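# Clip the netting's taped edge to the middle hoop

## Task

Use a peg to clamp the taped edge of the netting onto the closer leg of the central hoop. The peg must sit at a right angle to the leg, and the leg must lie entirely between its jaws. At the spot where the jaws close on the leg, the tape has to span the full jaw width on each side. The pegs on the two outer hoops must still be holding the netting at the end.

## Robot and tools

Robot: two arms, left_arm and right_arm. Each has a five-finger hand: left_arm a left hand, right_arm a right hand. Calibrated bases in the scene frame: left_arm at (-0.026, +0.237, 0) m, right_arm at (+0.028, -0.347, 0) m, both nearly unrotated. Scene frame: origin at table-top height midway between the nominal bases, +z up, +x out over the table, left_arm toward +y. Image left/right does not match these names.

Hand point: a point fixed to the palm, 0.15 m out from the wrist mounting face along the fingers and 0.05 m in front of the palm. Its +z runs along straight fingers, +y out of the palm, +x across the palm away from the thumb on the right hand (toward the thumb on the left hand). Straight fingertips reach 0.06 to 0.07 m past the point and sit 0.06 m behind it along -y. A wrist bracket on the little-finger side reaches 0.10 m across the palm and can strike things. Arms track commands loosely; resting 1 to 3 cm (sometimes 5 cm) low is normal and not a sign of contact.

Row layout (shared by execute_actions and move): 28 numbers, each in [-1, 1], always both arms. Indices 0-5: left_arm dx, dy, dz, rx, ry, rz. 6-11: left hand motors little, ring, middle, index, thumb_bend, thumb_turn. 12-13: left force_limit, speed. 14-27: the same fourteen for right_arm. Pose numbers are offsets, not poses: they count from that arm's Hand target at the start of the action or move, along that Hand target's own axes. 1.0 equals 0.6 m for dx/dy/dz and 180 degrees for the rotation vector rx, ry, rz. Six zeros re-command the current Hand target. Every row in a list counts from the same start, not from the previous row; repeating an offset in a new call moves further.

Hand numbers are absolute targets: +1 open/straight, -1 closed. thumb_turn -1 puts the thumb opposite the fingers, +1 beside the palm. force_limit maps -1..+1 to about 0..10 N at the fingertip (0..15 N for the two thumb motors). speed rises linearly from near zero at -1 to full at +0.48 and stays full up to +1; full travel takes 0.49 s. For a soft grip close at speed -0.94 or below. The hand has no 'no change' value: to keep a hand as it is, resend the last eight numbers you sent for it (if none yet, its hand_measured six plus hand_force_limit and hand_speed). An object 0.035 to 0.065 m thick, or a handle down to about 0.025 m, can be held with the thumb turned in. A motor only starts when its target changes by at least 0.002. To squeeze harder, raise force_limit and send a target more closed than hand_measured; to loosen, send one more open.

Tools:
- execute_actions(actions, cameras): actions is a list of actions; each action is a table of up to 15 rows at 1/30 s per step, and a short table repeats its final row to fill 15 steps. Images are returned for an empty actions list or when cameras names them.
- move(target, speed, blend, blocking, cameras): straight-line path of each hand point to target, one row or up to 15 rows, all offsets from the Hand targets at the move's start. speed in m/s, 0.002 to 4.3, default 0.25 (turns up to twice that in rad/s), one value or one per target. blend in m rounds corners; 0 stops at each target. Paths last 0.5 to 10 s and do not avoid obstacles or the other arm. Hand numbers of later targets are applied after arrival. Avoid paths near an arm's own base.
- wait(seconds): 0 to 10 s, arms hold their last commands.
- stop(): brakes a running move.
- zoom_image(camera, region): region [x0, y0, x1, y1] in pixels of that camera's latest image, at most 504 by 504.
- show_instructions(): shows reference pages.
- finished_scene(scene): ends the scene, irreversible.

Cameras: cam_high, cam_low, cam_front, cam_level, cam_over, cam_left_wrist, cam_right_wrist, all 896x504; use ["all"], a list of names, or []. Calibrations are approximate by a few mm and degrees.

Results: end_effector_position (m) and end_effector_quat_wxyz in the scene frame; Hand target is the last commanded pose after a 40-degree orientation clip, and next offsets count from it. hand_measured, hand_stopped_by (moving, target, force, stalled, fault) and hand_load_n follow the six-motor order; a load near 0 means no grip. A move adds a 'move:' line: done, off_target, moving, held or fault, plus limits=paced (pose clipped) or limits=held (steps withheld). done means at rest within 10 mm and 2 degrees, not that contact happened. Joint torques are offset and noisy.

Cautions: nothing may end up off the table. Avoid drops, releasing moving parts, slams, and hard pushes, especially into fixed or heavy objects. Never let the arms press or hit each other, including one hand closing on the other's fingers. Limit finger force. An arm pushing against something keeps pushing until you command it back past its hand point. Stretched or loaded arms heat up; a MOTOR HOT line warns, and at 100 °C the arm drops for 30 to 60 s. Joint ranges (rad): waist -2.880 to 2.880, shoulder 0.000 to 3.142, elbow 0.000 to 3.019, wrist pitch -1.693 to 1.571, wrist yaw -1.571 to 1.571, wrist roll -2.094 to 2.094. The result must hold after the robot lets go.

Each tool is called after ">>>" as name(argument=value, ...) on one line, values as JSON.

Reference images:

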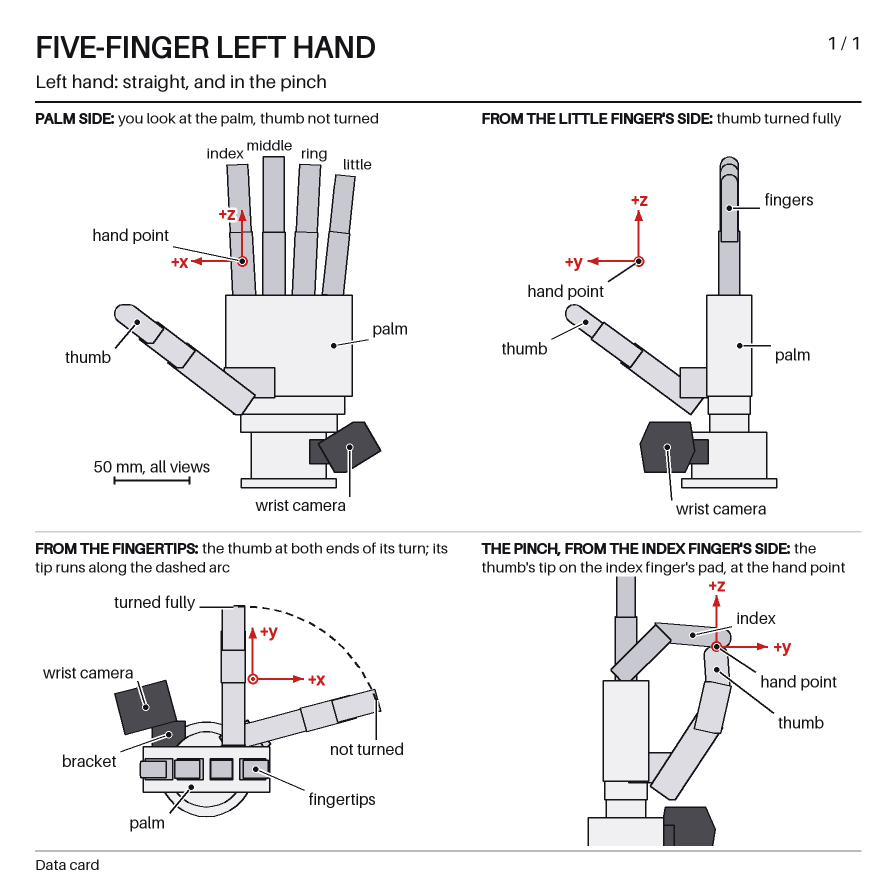

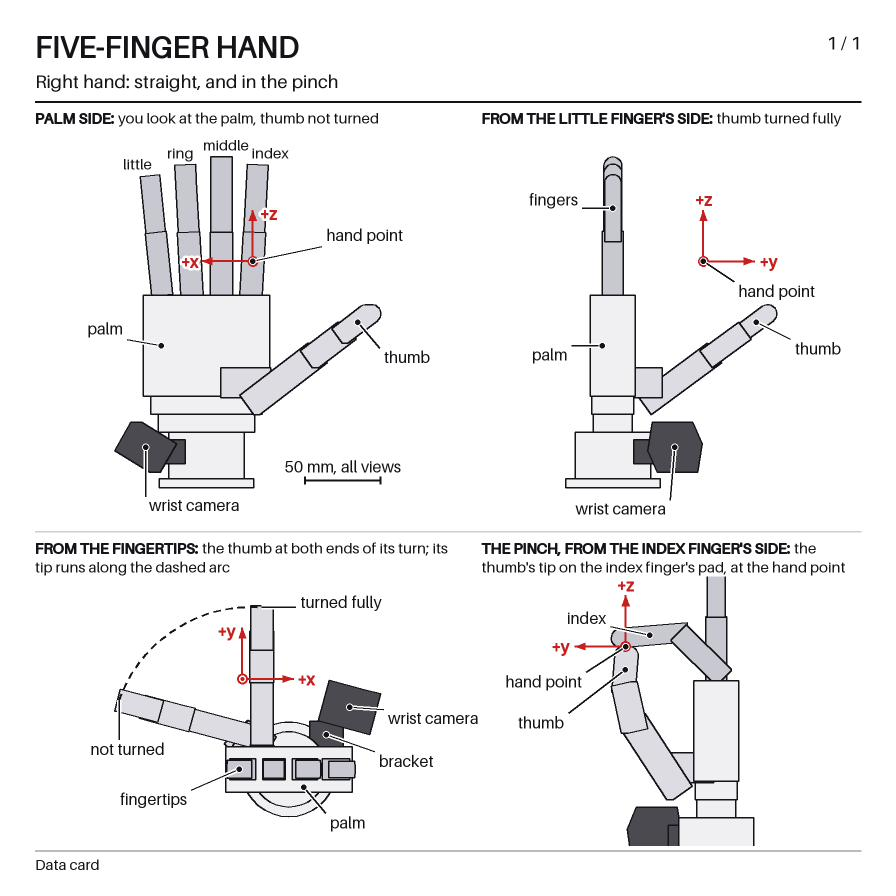

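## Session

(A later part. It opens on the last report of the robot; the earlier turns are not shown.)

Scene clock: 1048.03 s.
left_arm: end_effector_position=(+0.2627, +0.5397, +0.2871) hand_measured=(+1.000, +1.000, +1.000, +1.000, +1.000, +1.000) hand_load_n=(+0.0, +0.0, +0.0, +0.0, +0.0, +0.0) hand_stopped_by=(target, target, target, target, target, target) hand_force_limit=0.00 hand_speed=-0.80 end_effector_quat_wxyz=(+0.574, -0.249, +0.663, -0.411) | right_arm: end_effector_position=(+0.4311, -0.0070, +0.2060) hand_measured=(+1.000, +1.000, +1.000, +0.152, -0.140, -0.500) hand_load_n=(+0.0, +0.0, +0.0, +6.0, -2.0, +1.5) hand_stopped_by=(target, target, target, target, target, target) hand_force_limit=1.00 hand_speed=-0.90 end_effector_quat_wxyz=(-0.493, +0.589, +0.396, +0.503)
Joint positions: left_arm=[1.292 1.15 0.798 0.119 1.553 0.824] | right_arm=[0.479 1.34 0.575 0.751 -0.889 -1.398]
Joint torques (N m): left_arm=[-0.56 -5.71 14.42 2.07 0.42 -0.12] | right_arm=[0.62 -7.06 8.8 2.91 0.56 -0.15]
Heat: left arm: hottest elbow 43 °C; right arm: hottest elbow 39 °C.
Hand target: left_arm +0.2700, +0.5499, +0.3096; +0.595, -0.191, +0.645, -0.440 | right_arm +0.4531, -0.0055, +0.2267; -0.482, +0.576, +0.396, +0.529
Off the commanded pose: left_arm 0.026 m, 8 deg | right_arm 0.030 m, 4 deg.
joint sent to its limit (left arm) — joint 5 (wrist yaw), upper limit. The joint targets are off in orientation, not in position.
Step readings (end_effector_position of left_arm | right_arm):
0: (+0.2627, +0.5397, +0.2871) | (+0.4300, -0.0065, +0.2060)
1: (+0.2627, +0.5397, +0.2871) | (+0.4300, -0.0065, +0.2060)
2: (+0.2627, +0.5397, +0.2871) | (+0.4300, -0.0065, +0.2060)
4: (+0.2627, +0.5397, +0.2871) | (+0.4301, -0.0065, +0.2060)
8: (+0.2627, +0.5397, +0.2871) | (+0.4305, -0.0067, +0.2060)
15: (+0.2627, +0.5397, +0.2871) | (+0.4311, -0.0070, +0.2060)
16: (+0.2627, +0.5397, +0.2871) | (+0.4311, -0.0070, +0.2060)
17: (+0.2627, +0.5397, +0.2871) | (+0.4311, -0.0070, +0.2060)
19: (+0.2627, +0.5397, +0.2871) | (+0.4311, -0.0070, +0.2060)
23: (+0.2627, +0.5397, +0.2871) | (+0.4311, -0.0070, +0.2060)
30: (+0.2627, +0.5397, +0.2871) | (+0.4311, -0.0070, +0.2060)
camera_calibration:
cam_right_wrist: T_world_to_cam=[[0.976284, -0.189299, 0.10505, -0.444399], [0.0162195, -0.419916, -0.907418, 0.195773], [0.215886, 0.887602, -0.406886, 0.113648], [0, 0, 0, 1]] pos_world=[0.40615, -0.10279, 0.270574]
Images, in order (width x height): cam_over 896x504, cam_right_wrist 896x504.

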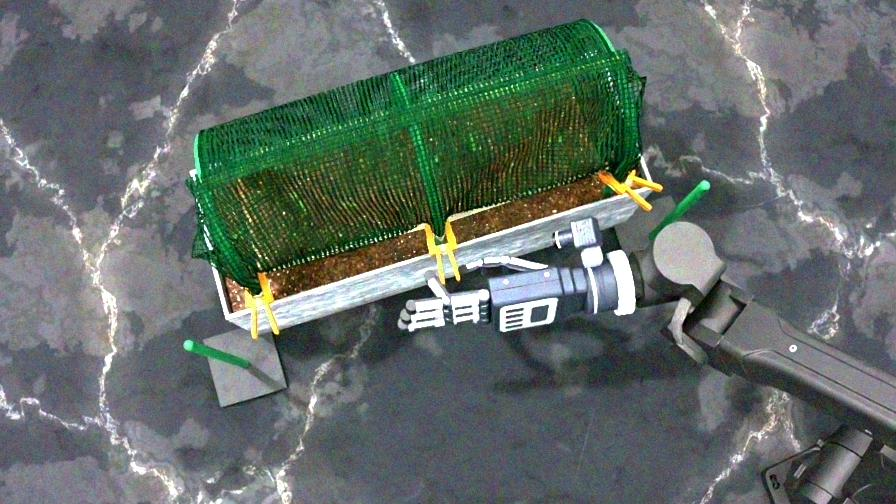

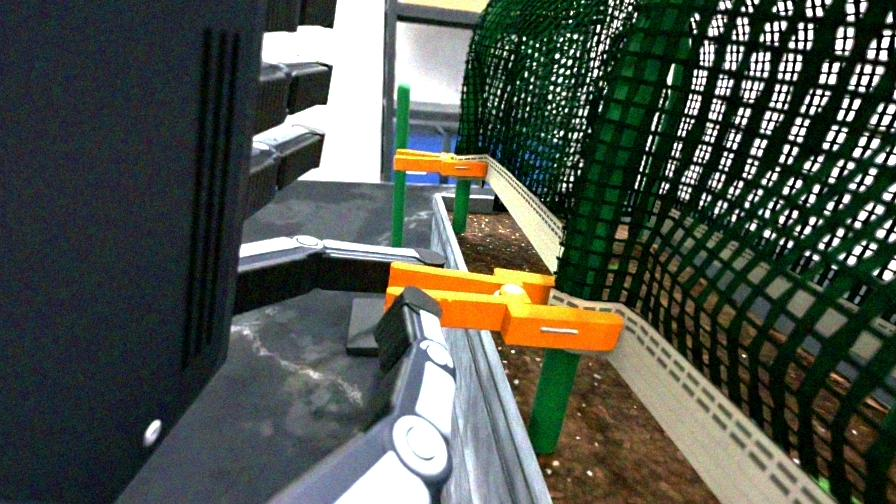

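>>> execute_actions(actions=[[[0,0,0,0,0,0,1,1,1,1,1,1,0,-0.8,0,0,0,0,0,0,1,1,1,0.24,-0.14,-0.5,1,-0.9]]], cameras=["cam_over","cam_right_wrist"])

>>> zoom_image(camera="cam_over", region=[420, 220, 480, 290])

>>> zoom_image(camera="cam_right_wrist", region=[380, 220, 680, 460])

Scene clock: 1050.83 s.
left_arm: end_effector_position=(+0.2627, +0.5397, +0.2871) hand_measured=(+1.000, +1.000, +1.000, +1.000, +1.000, +1.000) hand_load_n=(+0.0, +0.0, +0.0, +0.0, +0.0, +0.0) hand_stopped_by=(target, target, target, target, target, target) hand_force_limit=0.00 hand_speed=-0.80 end_effector_quat_wxyz=(+0.574, -0.249, +0.663, -0.411) | right_arm: end_effector_position=(+0.4311, -0.0070, +0.2060) hand_measured=(+1.000, +1.000, +1.000, +0.240, -0.140, -0.500) hand_load_n=(+0.0, +0.0, +0.0, +3.5, -1.0, +1.0) hand_stopped_by=(target, target, target, target, target, target) hand_force_limit=1.00 hand_speed=-0.90 end_effector_quat_wxyz=(-0.493, +0.589, +0.396, +0.502)
Joint positions: left_arm=[1.292 1.15 0.798 0.119 1.553 0.824] | right_arm=[0.479 1.34 0.575 0.751 -0.889 -1.397]
Joint torques (N m): left_arm=[-0.56 -5.77 14.42 2.07 0.42 -0.12] | right_arm=[0.79 -7.18 8.79 2.86 0.59 -0.15]
Heat: left arm: hottest elbow 43 °C; right arm: hottest elbow 39 °C.
Hand target: left_arm +0.2700, +0.5499, +0.3096; +0.595, -0.191, +0.645, -0.440 | right_arm +0.4531, -0.0055, +0.2267; -0.482, +0.576, +0.396, +0.529
Off the commanded pose: left_arm 0.026 m, 8 deg | right_arm 0.030 m, 4 deg.
joint sent to its limit (left arm) — joint 5 (wrist yaw), upper limit. The joint targets are off in orientation, not in position.
Step readings (end_effector_position of left_arm | right_arm):
0: (+0.2627, +0.5397, +0.2871) | (+0.4311, -0.0070, +0.2060)
1: (+0.2627, +0.5397, +0.2871) | (+0.4311, -0.0070, +0.2060)
2: (+0.2627, +0.5397, +0.2871) | (+0.4311, -0.0070, +0.2060)
4: (+0.2627, +0.5397, +0.2871) | (+0.4311, -0.0070, +0.2060)
8: (+0.2627, +0.5397, +0.2871) | (+0.4310, -0.0070, +0.2060)
15: (+0.2627, +0.5397, +0.2871) | (+0.4311, -0.0070, +0.2060)
camera_calibration:
cam_right_wrist: T_world_to_cam=[[0.976362, -0.189331, 0.104262, -0.444222], [0.0154895, -0.419848, -0.907462, 0.196088], [0.215584, 0.887627, -0.406991, 0.113801], [0, 0, 0, 1]] pos_world=[0.406151, -0.10279, 0.270574]
Images, in order (width x height): cam_over 896x504, cam_right_wrist 896x504.

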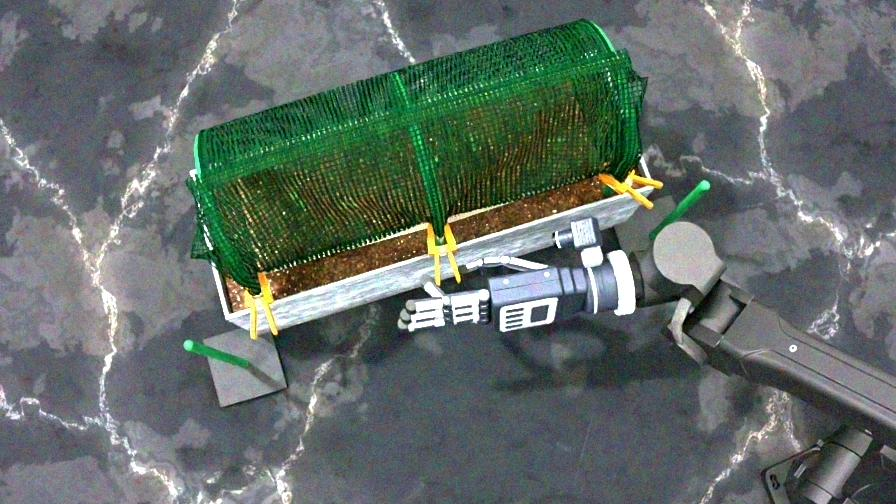

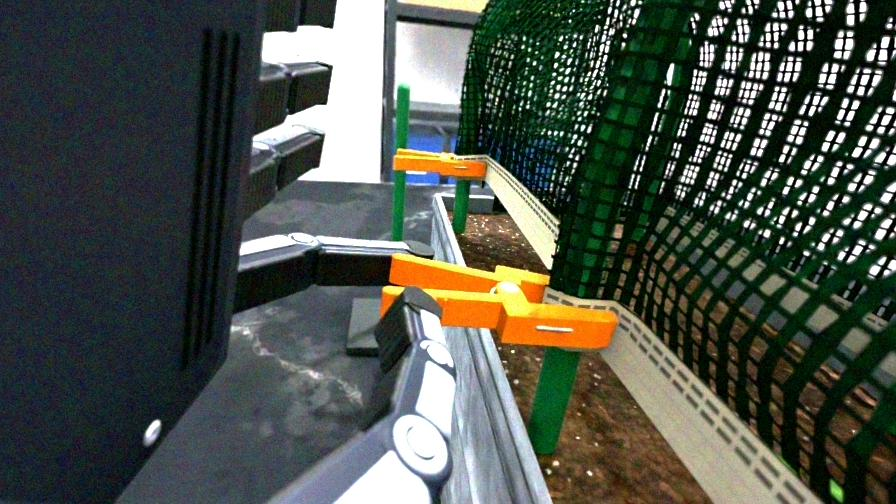

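Scaled by 7.200 from the camera's 896x504 image, which has a finer 1280x720 frame.

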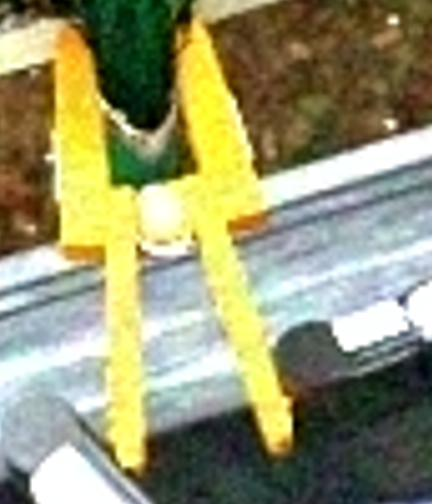

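Scaled by 1.680 from the camera's 896x504 image, which has a finer 1280x720 frame.

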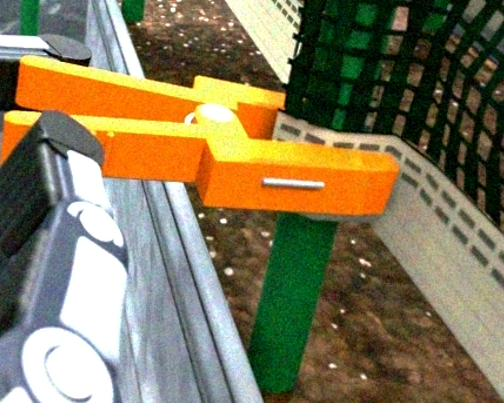

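>>> execute_actions(actions=[[[0,0,0,0,0,0,1,1,1,1,1,1,0,-0.8,0,0,0,0,0,0,1,1,1,0.33,-0.14,-0.5,1,-0.9]]], cameras=["cam_over","cam_right_wrist"])

>>> zoom_image(camera="cam_over", region=[420, 220, 480, 290])

>>> zoom_image(camera="cam_right_wrist", region=[380, 220, 680, 460])

Scene clock: 1054.10 s.
left_arm: end_effector_position=(+0.2627, +0.5397, +0.2871) hand_measured=(+1.000, +1.000, +1.000, +1.000, +1.000, +1.000) hand_load_n=(+0.0, +0.0, +0.0, +0.0, +0.0, +0.0) hand_stopped_by=(target, target, target, target, target, target) hand_force_limit=0.00 hand_speed=-0.80 end_effector_quat_wxyz=(+0.574, -0.249, +0.663, -0.411) | right_arm: end_effector_position=(+0.4355, -0.0105, +0.2067) hand_measured=(+1.000, +1.000, +1.000, +0.330, -0.138, -0.500) hand_load_n=(+0.0, +0.0, +0.0, +0.0, +0.0, +0.0) hand_stopped_by=(target, target, target, target, target, target) hand_force_limit=1.00 hand_speed=-0.90 end_effector_quat_wxyz=(-0.488, +0.592, +0.391, +0.508)
Joint positions: left_arm=[1.292 1.15 0.798 0.119 1.553 0.824] | right_arm=[0.473 1.34 0.575 0.756 -0.877 -1.397]
Joint torques (N m): left_arm=[-0.56 -5.71 14.42 2.07 0.42 -0.12] | right_arm=[1.2 -7.24 8.87 2.7 0.07 -0.15]
Heat: left arm: hottest elbow 43 °C; right arm: hottest elbow 39 °C.
Hand target: left_arm +0.2700, +0.5499, +0.3096; +0.595, -0.191, +0.645, -0.440 | right_arm +0.4532, -0.0056, +0.2267; -0.482, +0.576, +0.396, +0.529
Off the commanded pose: left_arm 0.026 m, 8 deg | right_arm 0.027 m, 3 deg.
joint sent to its limit (left arm) — joint 5 (wrist yaw), upper limit. The joint targets are off in orientation, not in position.
Step readings (end_effector_position of left_arm | right_arm):
0: (+0.2627, +0.5397, +0.2871) | (+0.4311, -0.0070, +0.2060)
1: (+0.2627, +0.5397, +0.2871) | (+0.4311, -0.0070, +0.2060)
2: (+0.2627, +0.5397, +0.2871) | (+0.4311, -0.0070, +0.2060)
4: (+0.2627, +0.5397, +0.2871) | (+0.4314, -0.0072, +0.2060)
8: (+0.2627, +0.5397, +0.2871) | (+0.4331, -0.0083, +0.2060)
15: (+0.2627, +0.5397, +0.2871) | (+0.4355, -0.0105, +0.2067)
camera_calibration:
cam_right_wrist: T_world_to_cam=[[0.972348, -0.207407, 0.107335, -0.448463], [0.0109611, -0.41857, -0.908118, 0.197365], [0.233277, 0.884184, -0.404723, 0.107979], [0, 0, 0, 1]] pos_world=[0.40871, -0.105877, 0.271068]
Images, in order (width x height): cam_over 896x504, cam_right_wrist 896x504.

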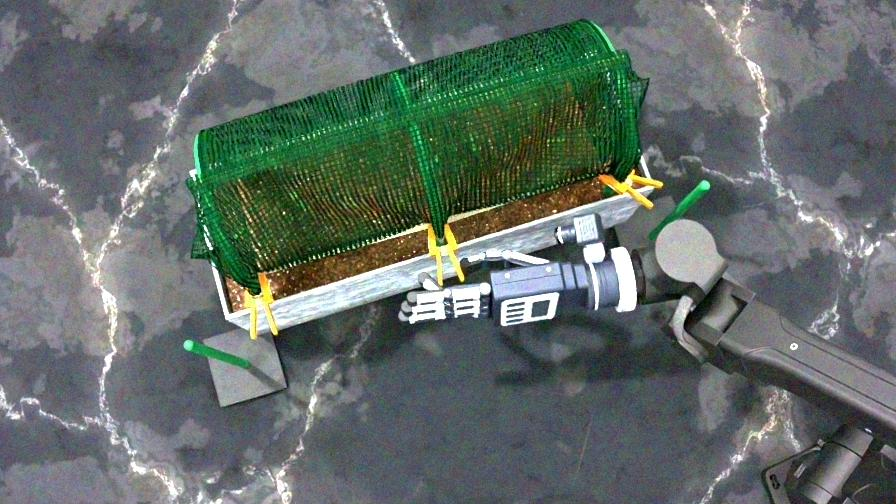

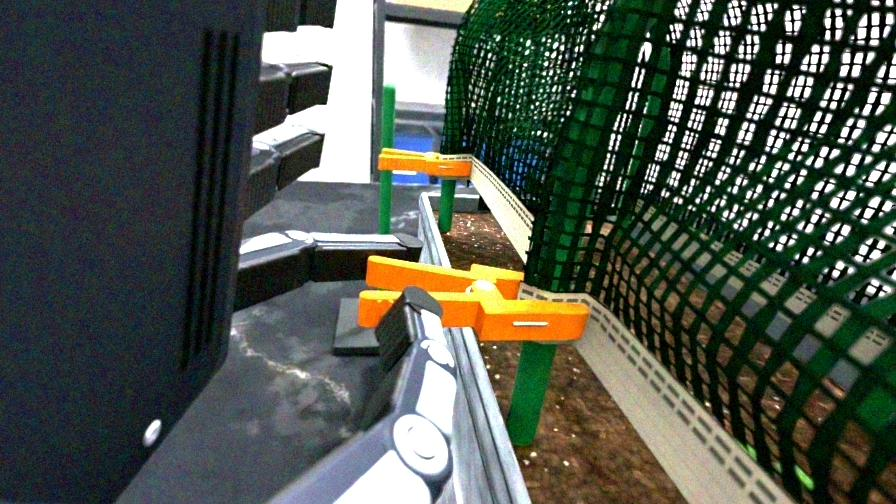

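Scaled by 7.200 from the camera's 896x504 image, which has a finer 1280x720 frame.

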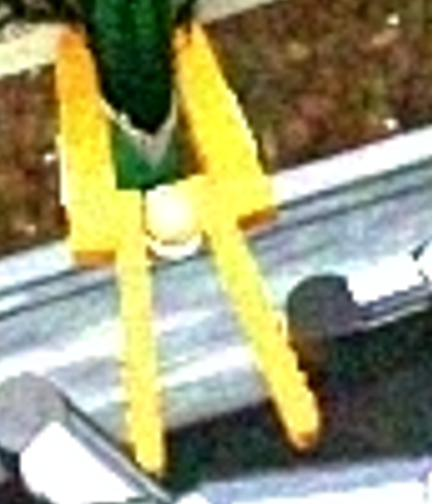

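Scaled by 1.680 from the camera's 896x504 image, which has a finer 1280x720 frame.

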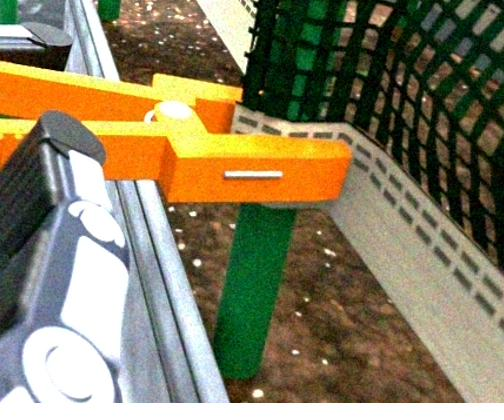

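>>> move(target=[0,0,0,0,0,0,1,1,1,1,1,1,0,-0.8,0.0003,-0.0002,-0.0137,0,0,0,1,1,1,0.6,-0.14,-0.5,1,-0.85], speed=0.03, cameras=["cam_over","cam_right_wrist","cam_left_wrist"])

>>> zoom_image(camera="cam_over", region=[420, 220, 480, 290])

>>> zoom_image(camera="cam_right_wrist", region=[380, 220, 680, 460])

>>> zoom_image(camera="cam_left_wrist", region=[620, 360, 720, 460])

Scene clock: 1072.30 s.
left_arm: end_effector_position=(+0.2627, +0.5397, +0.2871) hand_measured=(+1.000, +1.000, +1.000, +1.000, +1.000, +1.000) hand_load_n=(+0.0, +0.0, +0.0, +0.0, +0.0, +0.0) hand_stopped_by=(target, target, target, target, target, target) hand_force_limit=0.00 hand_speed=-0.80 end_effector_quat_wxyz=(+0.574, -0.249, +0.663, -0.411) | right_arm: end_effector_position=(+0.4387, -0.0159, +0.2067) hand_measured=(+1.000, +1.000, +1.000, +0.600, -0.138, -0.500) hand_load_n=(+0.5, +0.0, +0.0, +0.0, +0.0, +0.0) hand_stopped_by=(target, target, target, target, target, target) hand_force_limit=1.00 hand_speed=-0.85 end_effector_quat_wxyz=(-0.487, +0.592, +0.390, +0.509)
Joint positions: left_arm=[1.292 1.15 0.798 0.119 1.553 0.824] | right_arm=[0.457 1.34 0.575 0.756 -0.889 -1.398]
Joint torques (N m): left_arm=[-0.56 -5.77 14.42 2.07 0.42 -0.12] | right_arm=[1.03 -8.23 8.06 2.7 -0.14 -0.13]
Heat: left arm: hottest elbow 43 °C; right arm: hottest elbow 39 °C.
Hand target: left_arm +0.2700, +0.5499, +0.3096; +0.595, -0.191, +0.645, -0.440 | right_arm +0.4512, -0.0135, +0.2267; -0.482, +0.576, +0.396, +0.529
Off the commanded pose: left_arm 0.026 m, 8 deg | right_arm 0.024 m, 3 deg.
joint sent to its limit (left arm) — joint 5 (wrist yaw), upper limit. The joint targets are off in orientation, not in position.
move: off_target (left_arm, right_arm)
camera_calibration:
cam_left_wrist: T_world_to_cam=[[-0.211237, -0.729852, 0.65015, 0.262708], [-0.570932, -0.447759, -0.688149, 0.603086], [0.793357, -0.516554, -0.322113, 0.281255], [0, 0, 0, 1]] pos_world=[0.176679, 0.607059, 0.33481]
cam_right_wrist: T_world_to_cam=[[0.971518, -0.211122, 0.10761, -0.452422], [0.00962775, -0.418575, -0.908131, 0.195669], [0.236769, 0.883302, -0.40462, 0.110448], [0, 0, 0, 1]] pos_world=[0.411502, -0.111173, 0.271067]
Images, in order (width x height): cam_over 896x504, cam_left_wrist 896x504, cam_right_wrist 896x504.

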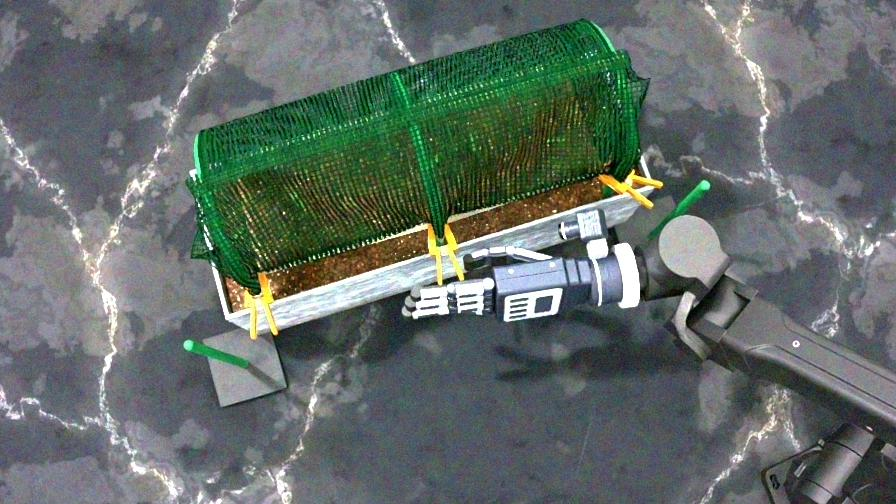

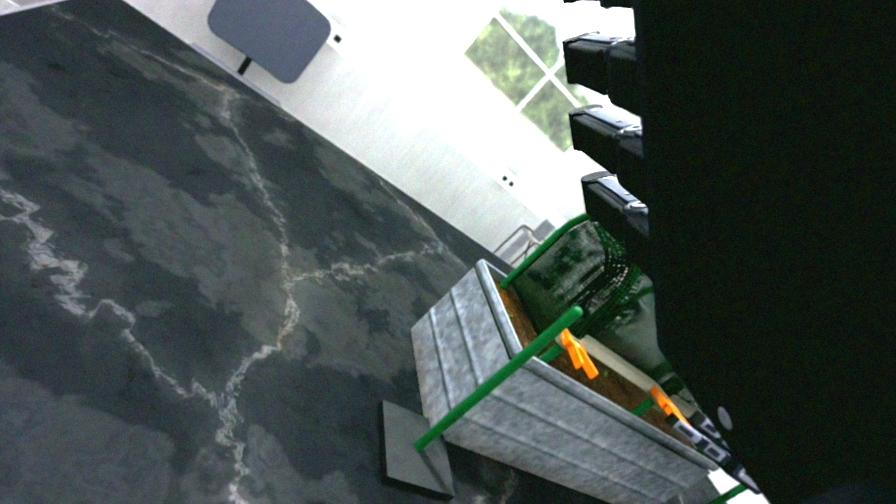

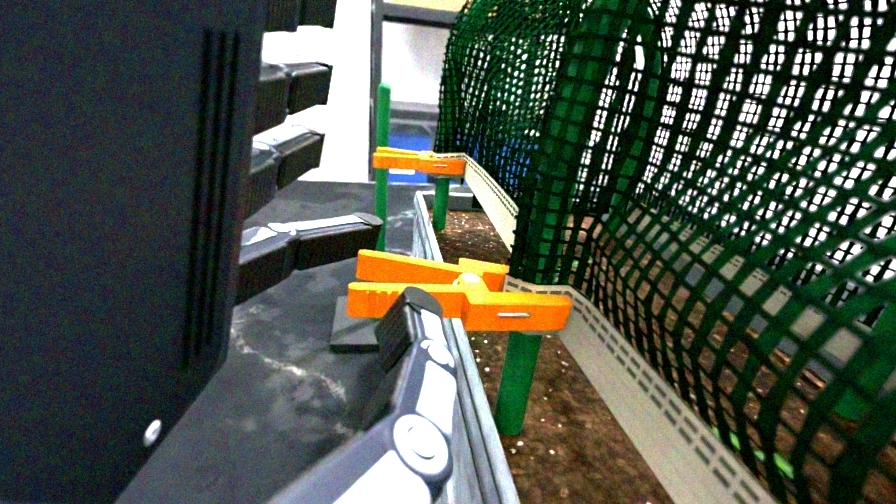

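Scaled by 7.200 from the camera's 896x504 image, which has a finer 1280x720 frame.

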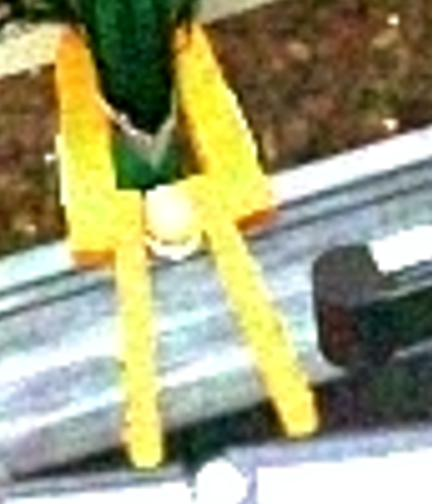

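Scaled by 1.680 from the camera's 896x504 image, which has a finer 1280x720 frame.

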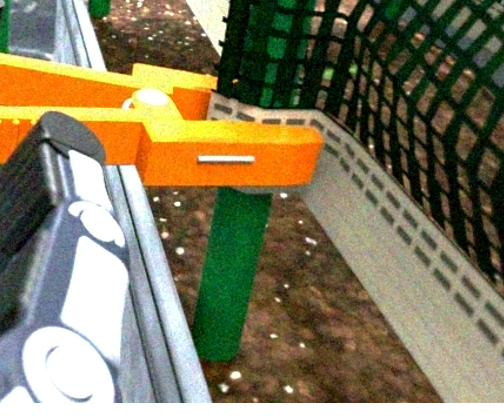

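Scaled by 5.040 from the camera's 896x504 image, which has a finer 1280x720 frame.

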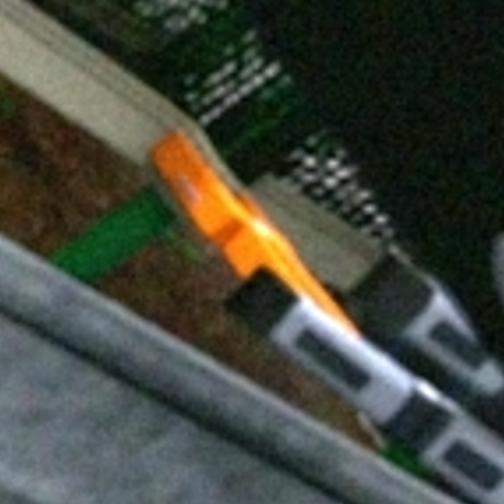

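>>> move(target=[0,0,0,0,0,0,1,1,1,1,1,1,0,-0.8,-0.0476,-0.1071,-0.0322,0,0,0,1,1,1,0.6,-0.14,-0.5,1,-0.85], speed=0.06, cameras=["cam_over","cam_right_wrist","cam_left_wrist","cam_front"])

>>> zoom_image(camera="cam_over", region=[420, 220, 480, 290])

>>> zoom_image(camera="cam_left_wrist", region=[620, 360, 720, 460])

>>> zoom_image(camera="cam_front", region=[390, 265, 460, 335])

Scene clock: 1081.20 s.
left_arm: end_effector_position=(+0.2627, +0.5397, +0.2871) hand_measured=(+1.000, +1.000, +1.000, +1.000, +1.000, +1.000) hand_load_n=(+0.0, +0.0, -0.5, +0.0, +0.0, +0.0) hand_stopped_by=(target, target, target, target, target, target) hand_force_limit=0.00 hand_speed=-0.80 end_effector_quat_wxyz=(+0.574, -0.249, +0.663, -0.411) | right_arm: end_effector_position=(+0.3846, -0.0173, +0.1973) hand_measured=(+1.000, +1.000, +1.000, +0.600, -0.138, -0.500) hand_load_n=(+0.0, +0.0, +0.5, +0.0, +0.0, +0.0) hand_stopped_by=(target, target, target, target, target, target) hand_force_limit=1.00 hand_speed=-0.85 end_effector_quat_wxyz=(-0.484, +0.588, +0.390, +0.518)
Joint positions: left_arm=[1.292 1.15 0.798 0.119 1.553 0.824] | right_arm=[0.537 1.233 0.434 0.806 -0.801 -1.401]
Joint torques (N m): left_arm=[-0.56 -5.77 14.42 2.06 0.42 -0.13] | right_arm=[2.26 -7.88 5.23 2.8 0.08 -0.13]
Heat: left arm: hottest elbow 43 °C; right arm: hottest elbow 38 °C.
Hand target: left_arm +0.2700, +0.5499, +0.3096; +0.595, -0.191, +0.645, -0.440 | right_arm +0.3811, -0.0165, +0.2067; -0.482, +0.576, +0.396, +0.529
Off the commanded pose: left_arm 0.026 m, 8 deg | right_arm 0.010 m, 2 deg.
joint sent to its limit (left arm) — joint 5 (wrist yaw), upper limit. The joint targets are off in orientation, not in position.
move: off_target (left_arm)
camera_calibration:
cam_left_wrist: T_world_to_cam=[[-0.211237, -0.729852, 0.65015, 0.262708], [-0.570932, -0.447759, -0.688149, 0.603086], [0.793357, -0.516554, -0.322113, 0.281255], [0, 0, 0, 1]] pos_world=[0.176679, 0.607059, 0.33481]
cam_right_wrist: T_world_to_cam=[[0.967705, -0.219962, 0.12314, -0.400871], [0.0220797, -0.41265, -0.910622, 0.182867], [0.251116, 0.883932, -0.394467, 0.113197], [0, 0, 0, 1]] pos_world=[0.355462, -0.112775, 0.260538]
Images, in order (width x height): cam_front 896x504, cam_over 896x504, cam_left_wrist 896x504, cam_right_wrist 896x504.

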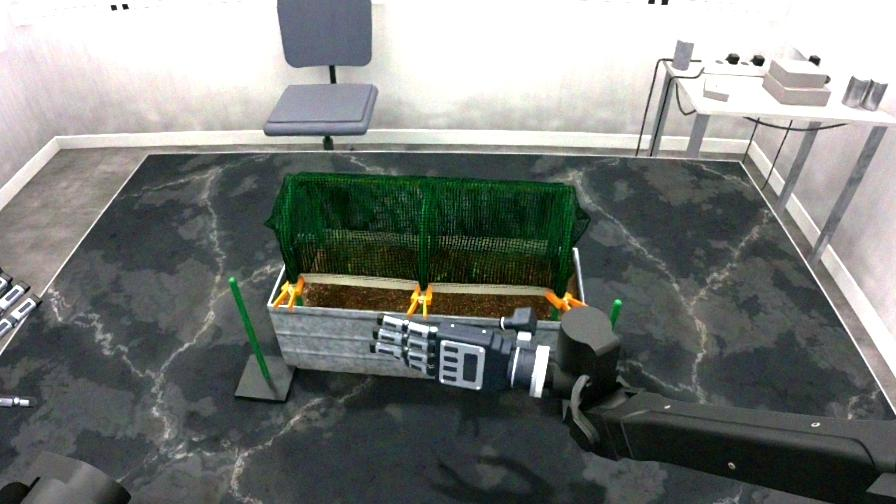

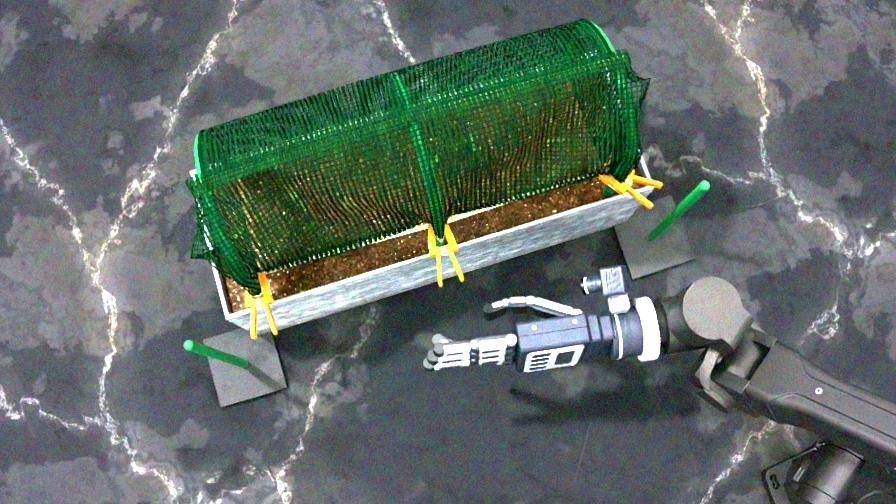

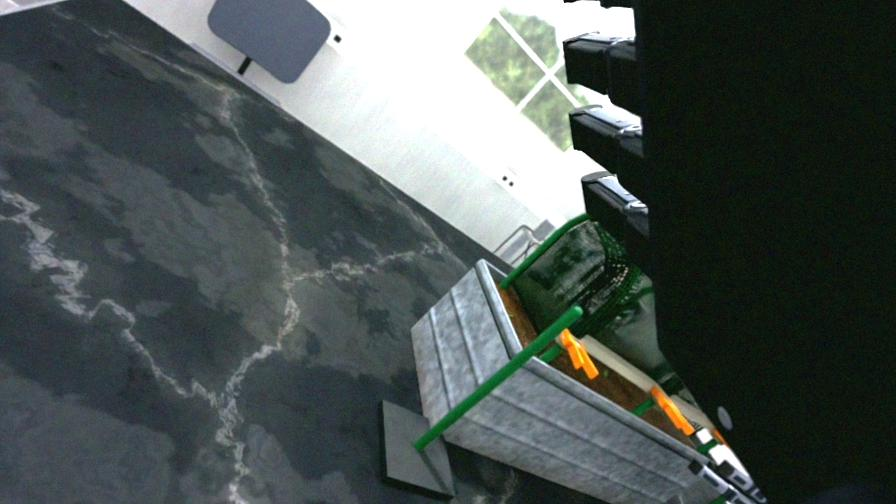

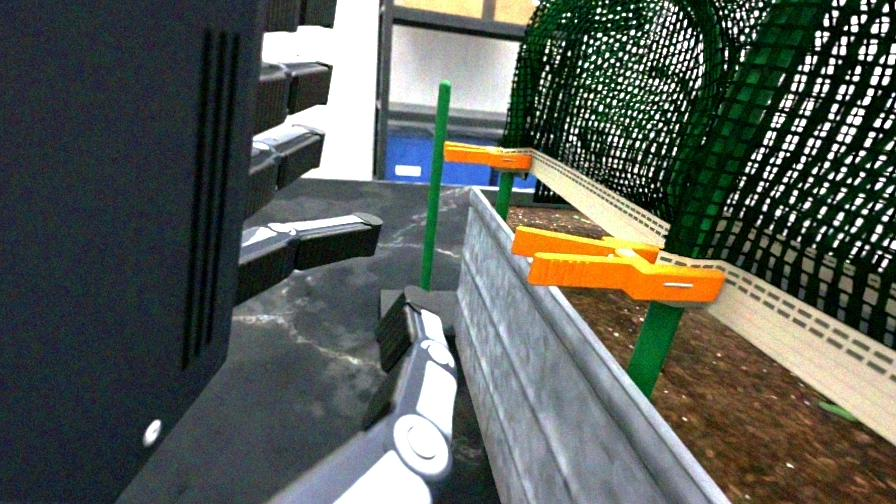

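Scaled by 7.200 from the camera's 896x504 image, which has a finer 1280x720 frame.

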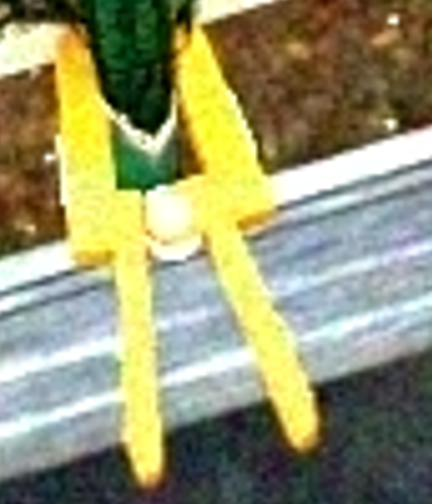

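Scaled by 5.040 from the camera's 896x504 image, which has a finer 1280x720 frame.

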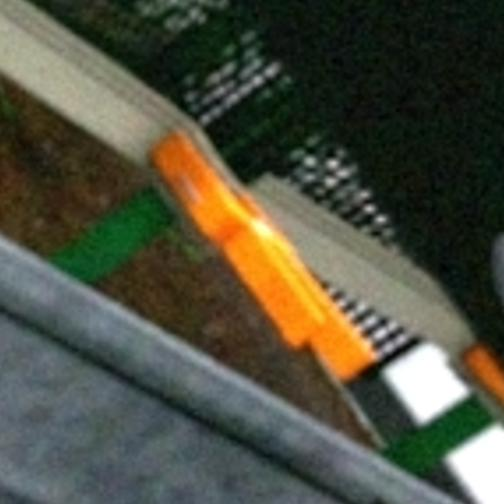

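Scaled by 7.200 from the camera's 896x504 image, which has a finer 1280x720 frame.

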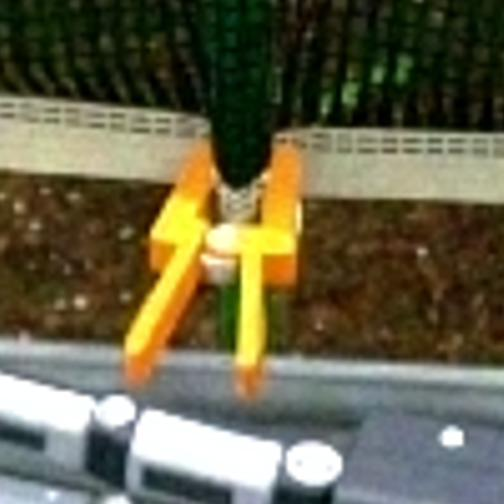

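>>> zoom_image(camera="cam_right_wrist", region=[500, 200, 780, 420])

>>> zoom_image(camera="cam_left_wrist", region=[640, 375, 700, 435])

>>> zoom_image(camera="cam_right_wrist", region=[620, 220, 740, 320])

Scaled by 1.800 from the camera's 896x504 image, which has a finer 1280x720 frame.

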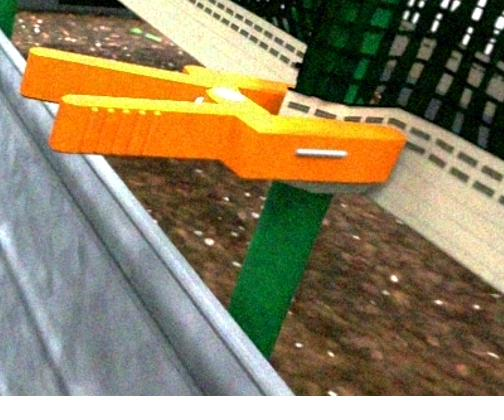

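Scaled by 8.400 from the camera's 896x504 image, which has a finer 1280x720 frame.

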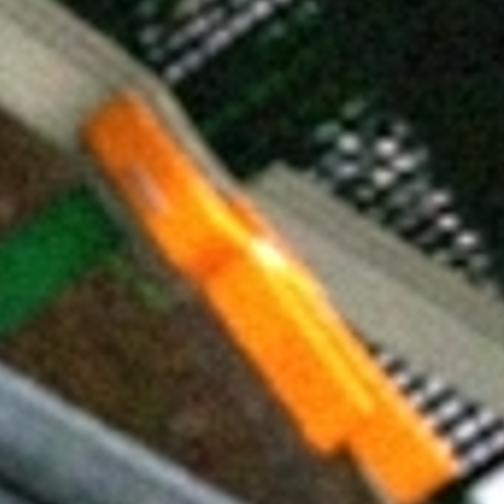

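Scaled by 4.200 from the camera's 896x504 image, which has a finer 1280x720 frame.

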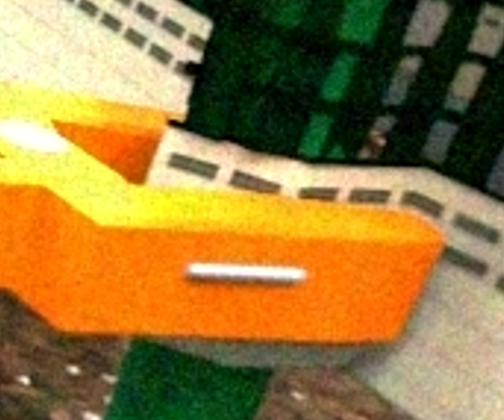

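>>> zoom_image(camera="cam_front", region=[520, 250, 620, 340])

>>> zoom_image(camera="cam_front", region=[260, 250, 360, 340])

>>> zoom_image(camera="cam_over", region=[580, 140, 680, 240])

Scaled by 5.040 from the camera's 896x504 image, which has a finer 1280x720 frame.

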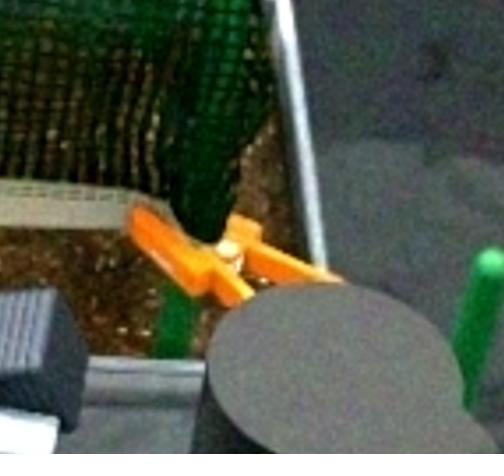

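Scaled by 5.040 from the camera's 896x504 image, which has a finer 1280x720 frame.

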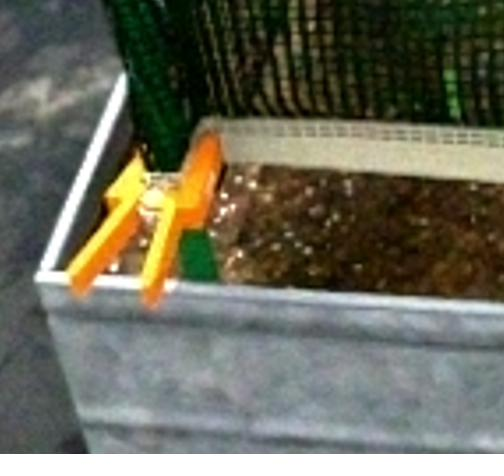

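Scaled by 5.040 from the camera's 896x504 image, which has a finer 1280x720 frame.

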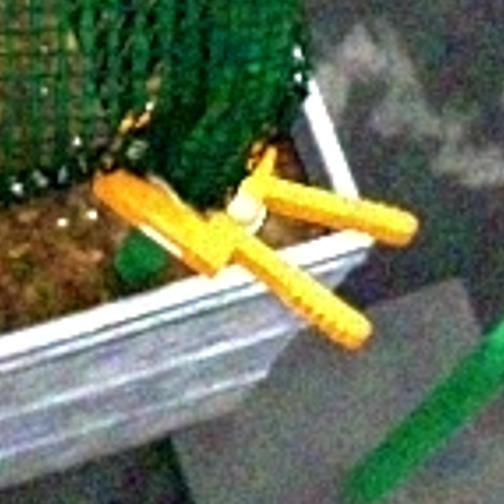

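>>> finished_scene()

The scene is finished: the task was done.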